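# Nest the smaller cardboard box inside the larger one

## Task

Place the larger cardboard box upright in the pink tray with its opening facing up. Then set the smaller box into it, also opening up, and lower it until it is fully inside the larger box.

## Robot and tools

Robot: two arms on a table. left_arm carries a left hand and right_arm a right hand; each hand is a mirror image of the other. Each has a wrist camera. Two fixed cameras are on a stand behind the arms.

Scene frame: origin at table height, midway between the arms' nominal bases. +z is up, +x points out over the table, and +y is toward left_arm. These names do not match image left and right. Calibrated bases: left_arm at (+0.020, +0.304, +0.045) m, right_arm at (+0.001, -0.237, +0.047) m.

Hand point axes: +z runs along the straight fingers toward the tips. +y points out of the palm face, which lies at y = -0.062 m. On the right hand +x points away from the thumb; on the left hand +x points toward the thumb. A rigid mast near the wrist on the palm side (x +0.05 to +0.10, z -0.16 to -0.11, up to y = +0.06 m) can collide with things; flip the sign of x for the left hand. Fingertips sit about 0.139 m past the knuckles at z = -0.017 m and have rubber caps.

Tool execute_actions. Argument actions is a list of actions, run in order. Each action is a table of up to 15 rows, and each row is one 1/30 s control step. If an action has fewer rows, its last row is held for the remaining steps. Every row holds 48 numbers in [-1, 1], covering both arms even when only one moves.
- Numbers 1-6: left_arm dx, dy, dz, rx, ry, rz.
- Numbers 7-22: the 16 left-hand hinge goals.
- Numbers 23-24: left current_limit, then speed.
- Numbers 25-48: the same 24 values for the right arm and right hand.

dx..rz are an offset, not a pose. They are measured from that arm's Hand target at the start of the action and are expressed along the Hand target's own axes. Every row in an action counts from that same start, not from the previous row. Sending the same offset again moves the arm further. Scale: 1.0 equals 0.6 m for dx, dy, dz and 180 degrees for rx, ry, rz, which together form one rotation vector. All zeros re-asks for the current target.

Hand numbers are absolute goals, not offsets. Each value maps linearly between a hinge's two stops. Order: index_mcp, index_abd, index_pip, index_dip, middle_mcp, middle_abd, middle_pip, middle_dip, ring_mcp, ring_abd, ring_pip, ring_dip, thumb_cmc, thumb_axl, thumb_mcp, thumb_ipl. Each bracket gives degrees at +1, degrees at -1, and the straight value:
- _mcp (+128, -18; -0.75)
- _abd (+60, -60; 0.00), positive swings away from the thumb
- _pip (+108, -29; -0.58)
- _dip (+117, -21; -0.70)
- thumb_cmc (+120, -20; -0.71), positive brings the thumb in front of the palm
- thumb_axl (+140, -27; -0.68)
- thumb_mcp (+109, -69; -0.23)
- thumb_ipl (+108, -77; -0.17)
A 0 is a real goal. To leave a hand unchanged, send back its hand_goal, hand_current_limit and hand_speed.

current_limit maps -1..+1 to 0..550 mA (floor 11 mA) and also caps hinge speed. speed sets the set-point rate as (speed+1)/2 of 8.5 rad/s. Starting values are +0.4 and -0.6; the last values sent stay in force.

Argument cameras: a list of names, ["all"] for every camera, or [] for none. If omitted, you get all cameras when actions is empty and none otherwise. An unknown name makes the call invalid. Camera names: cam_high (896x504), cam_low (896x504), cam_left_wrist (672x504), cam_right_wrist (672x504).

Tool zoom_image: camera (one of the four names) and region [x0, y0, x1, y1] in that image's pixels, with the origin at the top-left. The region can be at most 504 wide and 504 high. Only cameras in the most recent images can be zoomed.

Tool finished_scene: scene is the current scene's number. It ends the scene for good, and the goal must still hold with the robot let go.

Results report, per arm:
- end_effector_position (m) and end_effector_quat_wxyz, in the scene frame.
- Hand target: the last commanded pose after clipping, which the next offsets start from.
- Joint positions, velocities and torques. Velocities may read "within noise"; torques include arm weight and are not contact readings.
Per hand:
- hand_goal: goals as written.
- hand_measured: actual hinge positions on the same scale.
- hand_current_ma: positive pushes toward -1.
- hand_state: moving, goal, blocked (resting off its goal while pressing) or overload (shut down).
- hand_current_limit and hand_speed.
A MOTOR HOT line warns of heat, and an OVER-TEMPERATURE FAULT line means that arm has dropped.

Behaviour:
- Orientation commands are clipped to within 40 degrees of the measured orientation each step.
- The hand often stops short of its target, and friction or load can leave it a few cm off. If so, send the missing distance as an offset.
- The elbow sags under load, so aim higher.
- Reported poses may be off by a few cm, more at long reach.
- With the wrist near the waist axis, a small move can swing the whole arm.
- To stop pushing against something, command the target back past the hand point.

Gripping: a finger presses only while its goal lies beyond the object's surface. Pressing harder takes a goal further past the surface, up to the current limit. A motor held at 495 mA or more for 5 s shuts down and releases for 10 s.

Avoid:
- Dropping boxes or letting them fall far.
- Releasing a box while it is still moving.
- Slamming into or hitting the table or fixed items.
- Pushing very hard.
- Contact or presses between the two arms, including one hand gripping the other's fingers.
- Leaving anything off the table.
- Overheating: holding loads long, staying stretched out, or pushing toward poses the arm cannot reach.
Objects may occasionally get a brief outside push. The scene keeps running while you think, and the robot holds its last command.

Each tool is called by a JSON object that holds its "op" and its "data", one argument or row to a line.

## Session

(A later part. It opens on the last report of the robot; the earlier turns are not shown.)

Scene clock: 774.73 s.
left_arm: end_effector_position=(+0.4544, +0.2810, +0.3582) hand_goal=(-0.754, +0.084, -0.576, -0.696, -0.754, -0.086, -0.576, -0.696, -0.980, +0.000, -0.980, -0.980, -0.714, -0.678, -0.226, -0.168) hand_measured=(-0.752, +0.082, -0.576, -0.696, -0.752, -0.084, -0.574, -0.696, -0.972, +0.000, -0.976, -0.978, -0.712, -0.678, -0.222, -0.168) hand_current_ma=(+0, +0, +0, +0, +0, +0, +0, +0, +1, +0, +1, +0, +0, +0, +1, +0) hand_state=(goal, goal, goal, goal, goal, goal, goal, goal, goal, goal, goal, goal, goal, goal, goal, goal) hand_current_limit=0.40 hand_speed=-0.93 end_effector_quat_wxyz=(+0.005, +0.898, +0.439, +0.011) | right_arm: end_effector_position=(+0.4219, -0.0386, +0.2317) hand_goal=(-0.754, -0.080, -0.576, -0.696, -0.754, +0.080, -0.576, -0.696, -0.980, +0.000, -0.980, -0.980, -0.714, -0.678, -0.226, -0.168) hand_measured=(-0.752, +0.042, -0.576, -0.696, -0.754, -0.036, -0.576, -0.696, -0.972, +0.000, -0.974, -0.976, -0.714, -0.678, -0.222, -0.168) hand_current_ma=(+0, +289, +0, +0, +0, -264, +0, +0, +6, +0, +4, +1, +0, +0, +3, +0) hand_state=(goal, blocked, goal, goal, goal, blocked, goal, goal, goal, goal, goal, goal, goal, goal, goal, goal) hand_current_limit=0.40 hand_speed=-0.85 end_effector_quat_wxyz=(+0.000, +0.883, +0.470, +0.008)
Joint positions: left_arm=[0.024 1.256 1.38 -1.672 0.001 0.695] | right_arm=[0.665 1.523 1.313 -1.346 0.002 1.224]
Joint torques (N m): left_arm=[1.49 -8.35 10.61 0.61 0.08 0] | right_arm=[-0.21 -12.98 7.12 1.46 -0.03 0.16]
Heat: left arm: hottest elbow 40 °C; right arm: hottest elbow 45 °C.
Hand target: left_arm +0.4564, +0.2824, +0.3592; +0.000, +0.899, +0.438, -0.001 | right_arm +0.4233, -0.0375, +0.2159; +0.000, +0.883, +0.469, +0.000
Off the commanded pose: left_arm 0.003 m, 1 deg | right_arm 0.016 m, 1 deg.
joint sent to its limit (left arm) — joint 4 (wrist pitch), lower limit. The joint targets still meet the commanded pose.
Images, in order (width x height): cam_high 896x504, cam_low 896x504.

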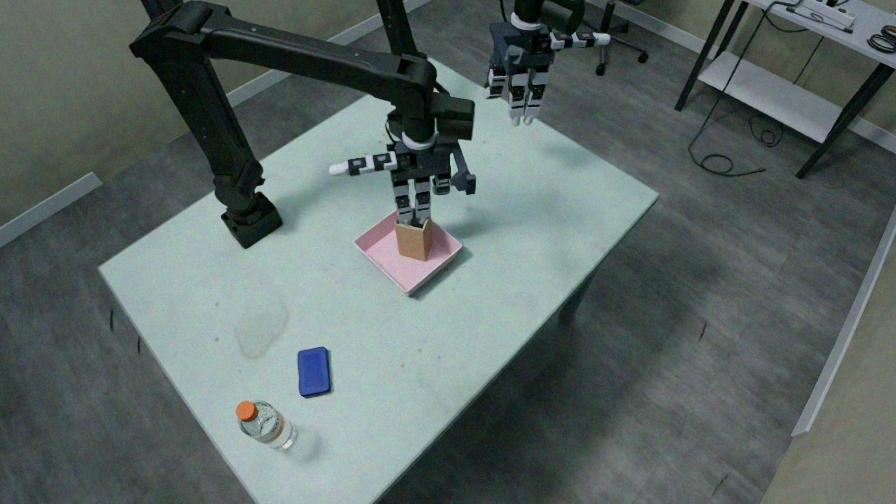

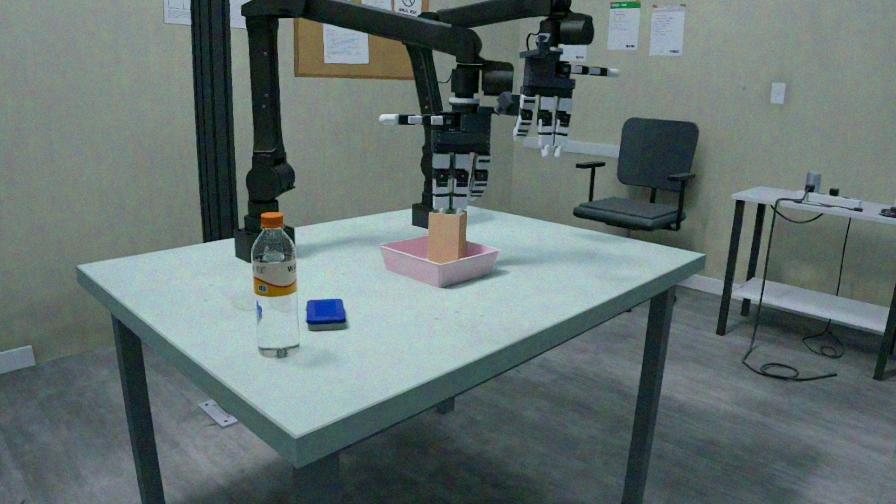

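{"op": "execute_actions", "data": {
  "actions": [
    [[0,0,0,0,0,0,-0.754,0.085,-0.576,-0.696,-0.754,-0.085,-0.576,-0.696,-0.98,0,-0.98,-0.98,-0.714,-0.678,-0.226,-0.168,0.4,-0.93,0,0,-0.01,0,0,0,-0.754,0.03,-0.576,-0.696,-0.754,-0.03,-0.576,-0.696,-0.98,0,-0.98,-0.98,-0.714,-0.678,-0.226,-0.168,0.4,-0.95]],
    [[0,0,0,0,0,0,-0.754,0.085,-0.576,-0.696,-0.754,-0.085,-0.576,-0.696,-0.98,0,-0.98,-0.98,-0.714,-0.678,-0.226,-0.168,0.4,-0.93,0,0,0,0,0,0,-0.754,0.08,-0.576,-0.696,-0.754,-0.08,-0.576,-0.696,-0.98,0,-0.98,-0.98,-0.714,-0.678,-0.226,-0.168,0.4,-0.93]]
  ],
  "cameras": ["cam_high", "cam_low", "cam_right_wrist"]
}}

{"op": "zoom_image", "data": {
  "camera": "cam_high",
  "region": [360, 170, 460, 290]
}}

{"op": "zoom_image", "data": {
  "camera": "cam_right_wrist",
  "region": [220, 0, 440, 170]
}}

Scene clock: 784.40 s.
left_arm: end_effector_position=(+0.4544, +0.2810, +0.3582) hand_goal=(-0.754, +0.084, -0.576, -0.696, -0.754, -0.086, -0.576, -0.696, -0.980, +0.000, -0.980, -0.980, -0.714, -0.678, -0.226, -0.168) hand_measured=(-0.752, +0.082, -0.576, -0.696, -0.752, -0.084, -0.574, -0.696, -0.972, +0.000, -0.976, -0.978, -0.712, -0.678, -0.222, -0.168) hand_current_ma=(+0, +0, +0, +0, +0, +0, +0, +0, +1, +0, +1, +0, +0, +0, +1, +0) hand_state=(goal, goal, goal, goal, goal, goal, goal, goal, goal, goal, goal, goal, goal, goal, goal, goal) hand_current_limit=0.40 hand_speed=-0.93 end_effector_quat_wxyz=(+0.005, +0.898, +0.439, +0.011) | right_arm: end_effector_position=(+0.4219, -0.0385, +0.2315) hand_goal=(-0.754, +0.080, -0.576, -0.696, -0.754, -0.080, -0.576, -0.696, -0.980, +0.000, -0.980, -0.980, -0.714, -0.678, -0.226, -0.168) hand_measured=(-0.752, +0.076, -0.576, -0.696, -0.754, -0.076, -0.576, -0.696, -0.972, +0.000, -0.974, -0.976, -0.714, -0.678, -0.222, -0.168) hand_current_ma=(+0, -1, +0, +0, +0, +1, +0, +0, +6, +0, +4, +1, +0, +0, +3, +0) hand_state=(goal, goal, goal, goal, goal, goal, goal, goal, goal, goal, goal, goal, goal, goal, goal, goal) hand_current_limit=0.40 hand_speed=-0.93 end_effector_quat_wxyz=(+0.000, +0.883, +0.470, +0.007)
Joint positions: left_arm=[0.024 1.256 1.38 -1.672 0.001 0.695] | right_arm=[0.665 1.523 1.313 -1.346 0.002 1.224]
Joint torques (N m): left_arm=[1.55 -8.29 10.62 0.59 0.08 -0.01] | right_arm=[-0.38 -12.86 7.99 0.5 -0.03 0.09]
Heat: left arm: hottest elbow 40 °C; right arm: hottest elbow 45 °C.
Hand target: left_arm +0.4564, +0.2824, +0.3592; +0.000, +0.899, +0.438, -0.001 | right_arm +0.4233, -0.0375, +0.2218; +0.000, +0.883, +0.469, +0.000
Off the commanded pose: left_arm 0.003 m, 1 deg | right_arm 0.010 m, 1 deg.
joint sent to its limit (left arm) — joint 4 (wrist pitch), lower limit. The joint targets still meet the commanded pose.
camera_calibration:
cam_right_wrist: T_world_to_cam=[[0.0663198, -0.993033, -0.0974013, 0.00103002], [-0.709817, -0.115559, 0.694843, 0.091405], [-0.701257, 0.0230553, -0.712536, 0.584768], [0, 0, 0, 1]] pos_world=[0.474885, -0.00189652, 0.353256]
Images, in order (width x height): cam_high 896x504, cam_low 896x504, cam_right_wrist 672x504.

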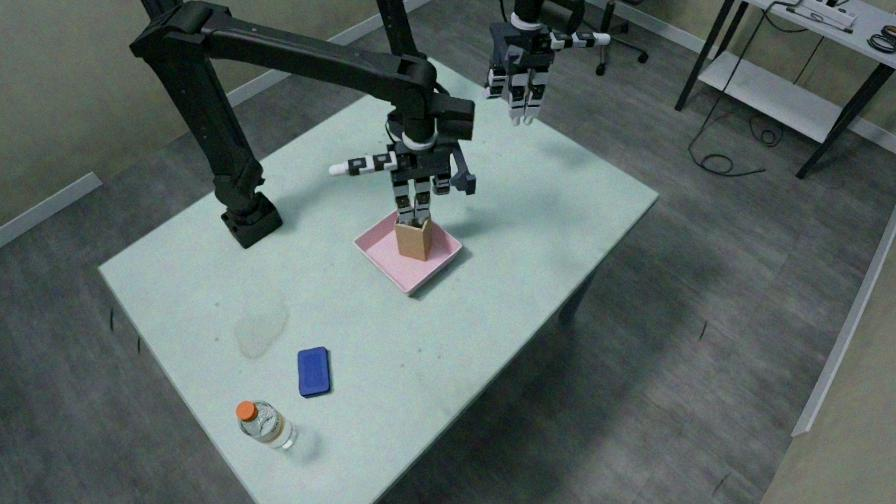

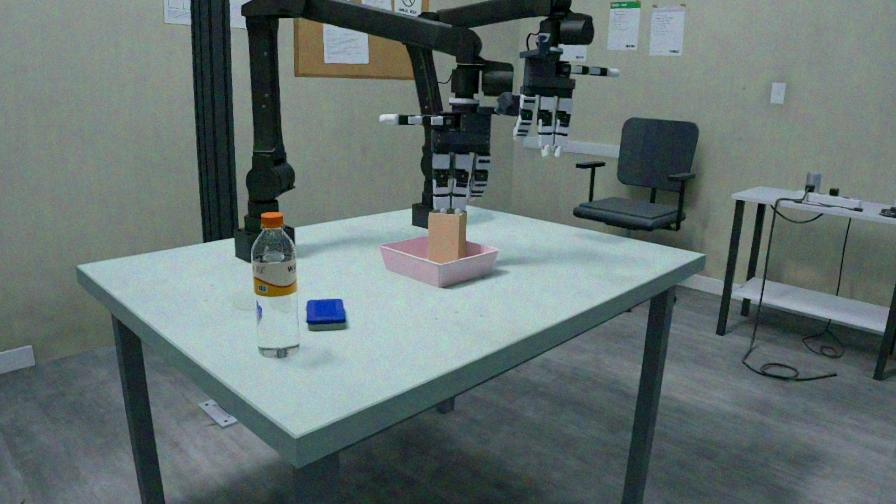

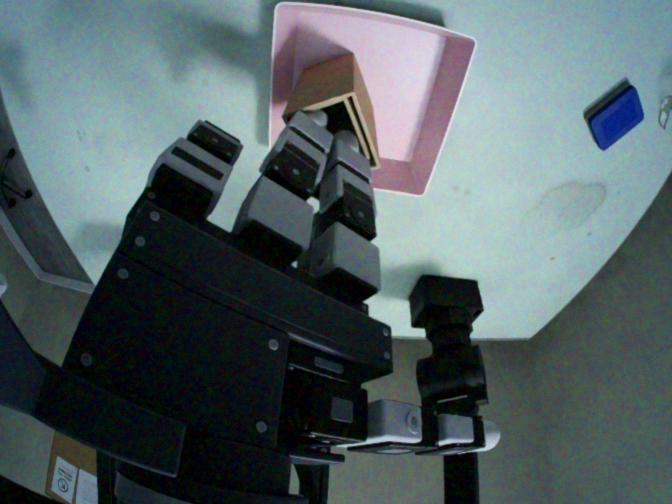

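Scaled by 4.200 from the camera's 896x504 image, which has a finer 1280x720 frame.

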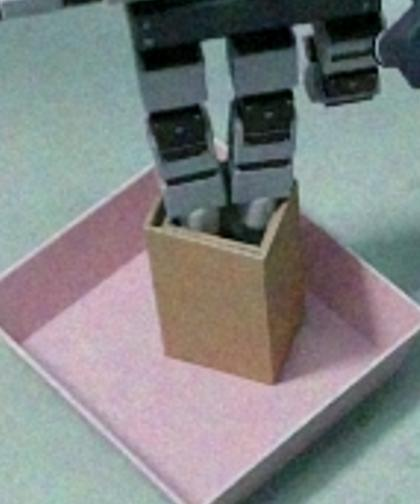

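Scaled by 2.291 from the camera's 672x504 image, which has a finer 960x720 frame.

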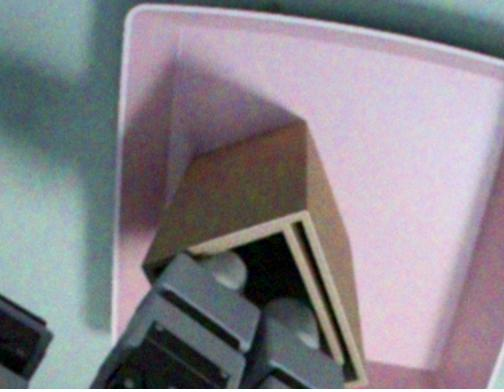

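{"op": "execute_actions", "data": {
  "actions": [
    [[0,0,0,0,0,0,-0.754,0.085,-0.576,-0.696,-0.754,-0.085,-0.576,-0.696,-0.98,0,-0.98,-0.98,-0.714,-0.678,-0.226,-0.168,0.4,-0.93,0,0.015,-0.1,0,0,0,-0.754,0.085,-0.576,-0.696,-0.754,-0.085,-0.576,-0.696,-0.98,0,-0.98,-0.98,-0.714,-0.678,-0.226,-0.168,0.4,-0.93]],
    [[0,0,0,0,0,0,-0.754,0.085,-0.576,-0.696,-0.754,-0.085,-0.576,-0.696,-0.98,0,-0.98,-0.98,-0.714,-0.678,-0.226,-0.168,0.4,-0.93,0,0,-0.1,0,0,0,-0.754,0.085,-0.576,-0.696,-0.754,-0.085,-0.576,-0.696,-0.98,0,-0.98,-0.98,-0.714,-0.678,-0.226,-0.168,0.4,-0.93]],
    [[0,0,0,0,0,0,-0.754,0.085,-0.576,-0.696,-0.754,-0.085,-0.576,-0.696,-0.98,0,-0.98,-0.98,-0.714,-0.678,-0.226,-0.168,0.4,-0.93,-0.12,0.0,-0.03,0,0,0,-0.754,0.085,-0.576,-0.696,-0.754,-0.085,-0.576,-0.696,-0.98,0,-0.98,-0.98,-0.714,-0.678,-0.226,-0.168,0.4,-0.93]]
  ],
  "cameras": ["cam_high", "cam_low"]
}}

{"op": "zoom_image", "data": {
  "camera": "cam_high",
  "region": [360, 170, 460, 290]
}}

{"op": "zoom_image", "data": {
  "camera": "cam_low",
  "region": [390, 160, 490, 280]
}}

Scene clock: 795.30 s.
left_arm: end_effector_position=(+0.4544, +0.2810, +0.3582) hand_goal=(-0.754, +0.084, -0.576, -0.696, -0.754, -0.086, -0.576, -0.696, -0.980, +0.000, -0.980, -0.980, -0.714, -0.678, -0.226, -0.168) hand_measured=(-0.752, +0.082, -0.576, -0.696, -0.752, -0.084, -0.574, -0.696, -0.972, +0.000, -0.976, -0.978, -0.712, -0.678, -0.222, -0.168) hand_current_ma=(+0, +0, +0, +0, +0, +0, +0, +0, +1, +0, +1, +0, +0, +0, +1, +0) hand_state=(goal, goal, goal, goal, goal, goal, goal, goal, goal, goal, goal, goal, goal, goal, goal, goal) hand_current_limit=0.40 hand_speed=-0.93 end_effector_quat_wxyz=(+0.005, +0.898, +0.439, +0.011) | right_arm: end_effector_position=(+0.3899, -0.1011, +0.3669) hand_goal=(-0.754, +0.084, -0.576, -0.696, -0.754, -0.086, -0.576, -0.696, -0.980, +0.000, -0.980, -0.980, -0.714, -0.678, -0.226, -0.168) hand_measured=(-0.752, +0.082, -0.576, -0.696, -0.754, -0.084, -0.576, -0.696, -0.972, +0.000, -0.974, -0.976, -0.714, -0.678, -0.222, -0.168) hand_current_ma=(+0, +0, +0, +0, +0, +1, +0, +0, +6, +0, +4, +1, +0, +0, +3, +0) hand_state=(goal, goal, goal, goal, goal, goal, goal, goal, goal, goal, goal, goal, goal, goal, goal, goal) hand_current_limit=0.40 hand_speed=-0.93 end_effector_quat_wxyz=(+0.001, +0.884, +0.466, +0.019)
Joint positions: left_arm=[0.024 1.256 1.38 -1.672 0.001 0.695] | right_arm=[0.585 1.337 1.474 -1.669 0.004 1.151]
Joint torques (N m): left_arm=[1.44 -8.23 10.62 0.62 0.08 -0.01] | right_arm=[-0.62 -11.28 8.17 -0.2 0.04 -0.01]
Heat: left arm: hottest elbow 40 °C; right arm: hottest elbow 45 °C.
Hand target: left_arm +0.4564, +0.2824, +0.3592; +0.000, +0.899, +0.438, -0.001 | right_arm +0.3906, -0.1020, +0.3600; +0.000, +0.883, +0.469, +0.000
Off the commanded pose: left_arm 0.003 m, 1 deg | right_arm 0.007 m, 2 deg.
joint sent to its limit (left arm) — joint 4 (wrist pitch), lower limit. The joint targets still meet the commanded pose.
joint sent to its limit (right arm) — joint 4 (wrist pitch), lower limit. The joint targets still meet the commanded pose.
Images, in order (width x height): cam_high 896x504, cam_low 896x504.

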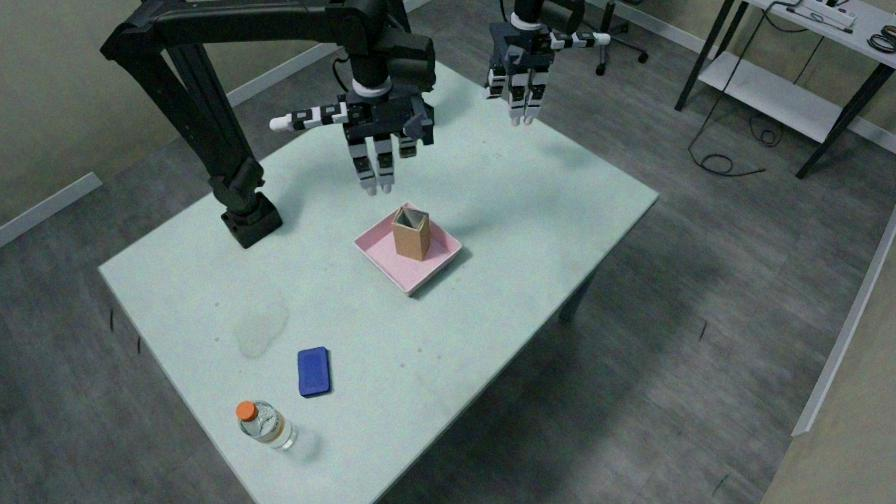

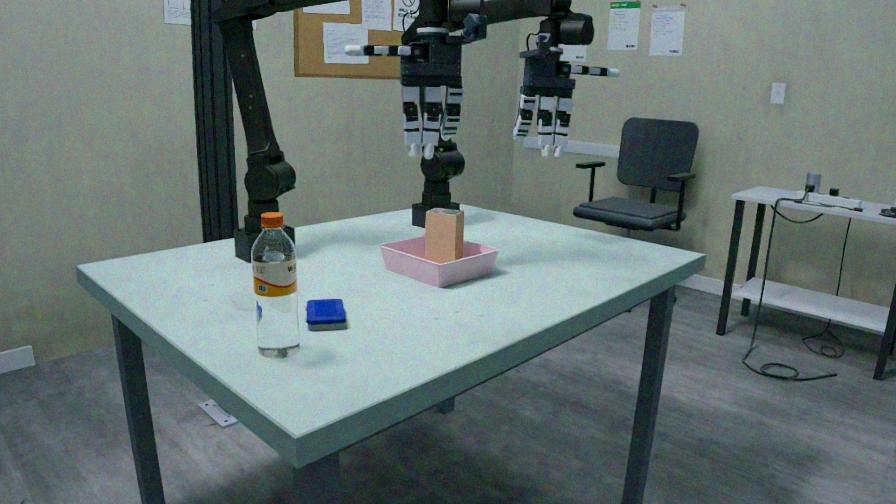

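Scaled by 4.200 from the camera's 896x504 image, which has a finer 1280x720 frame.

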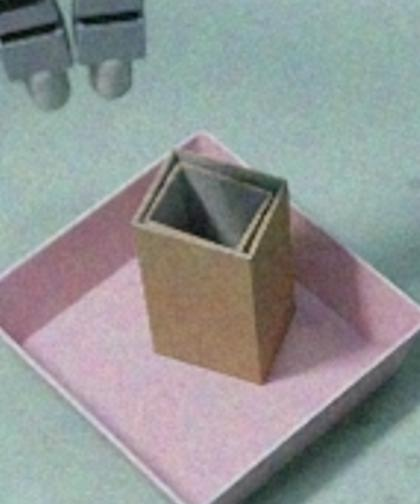

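Scaled by 4.200 from the camera's 896x504 image, which has a finer 1280x720 frame.

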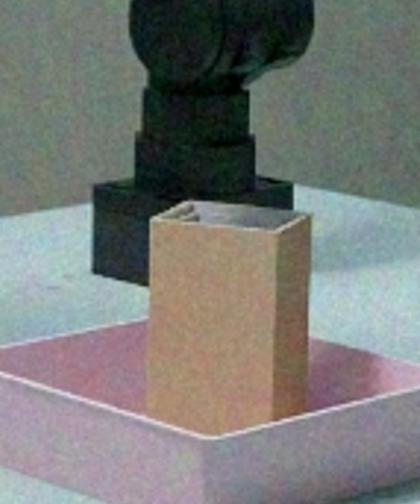

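{"op": "finished_scene", "data": {
  "scene": 1
}}

The scene is finished: the task was done.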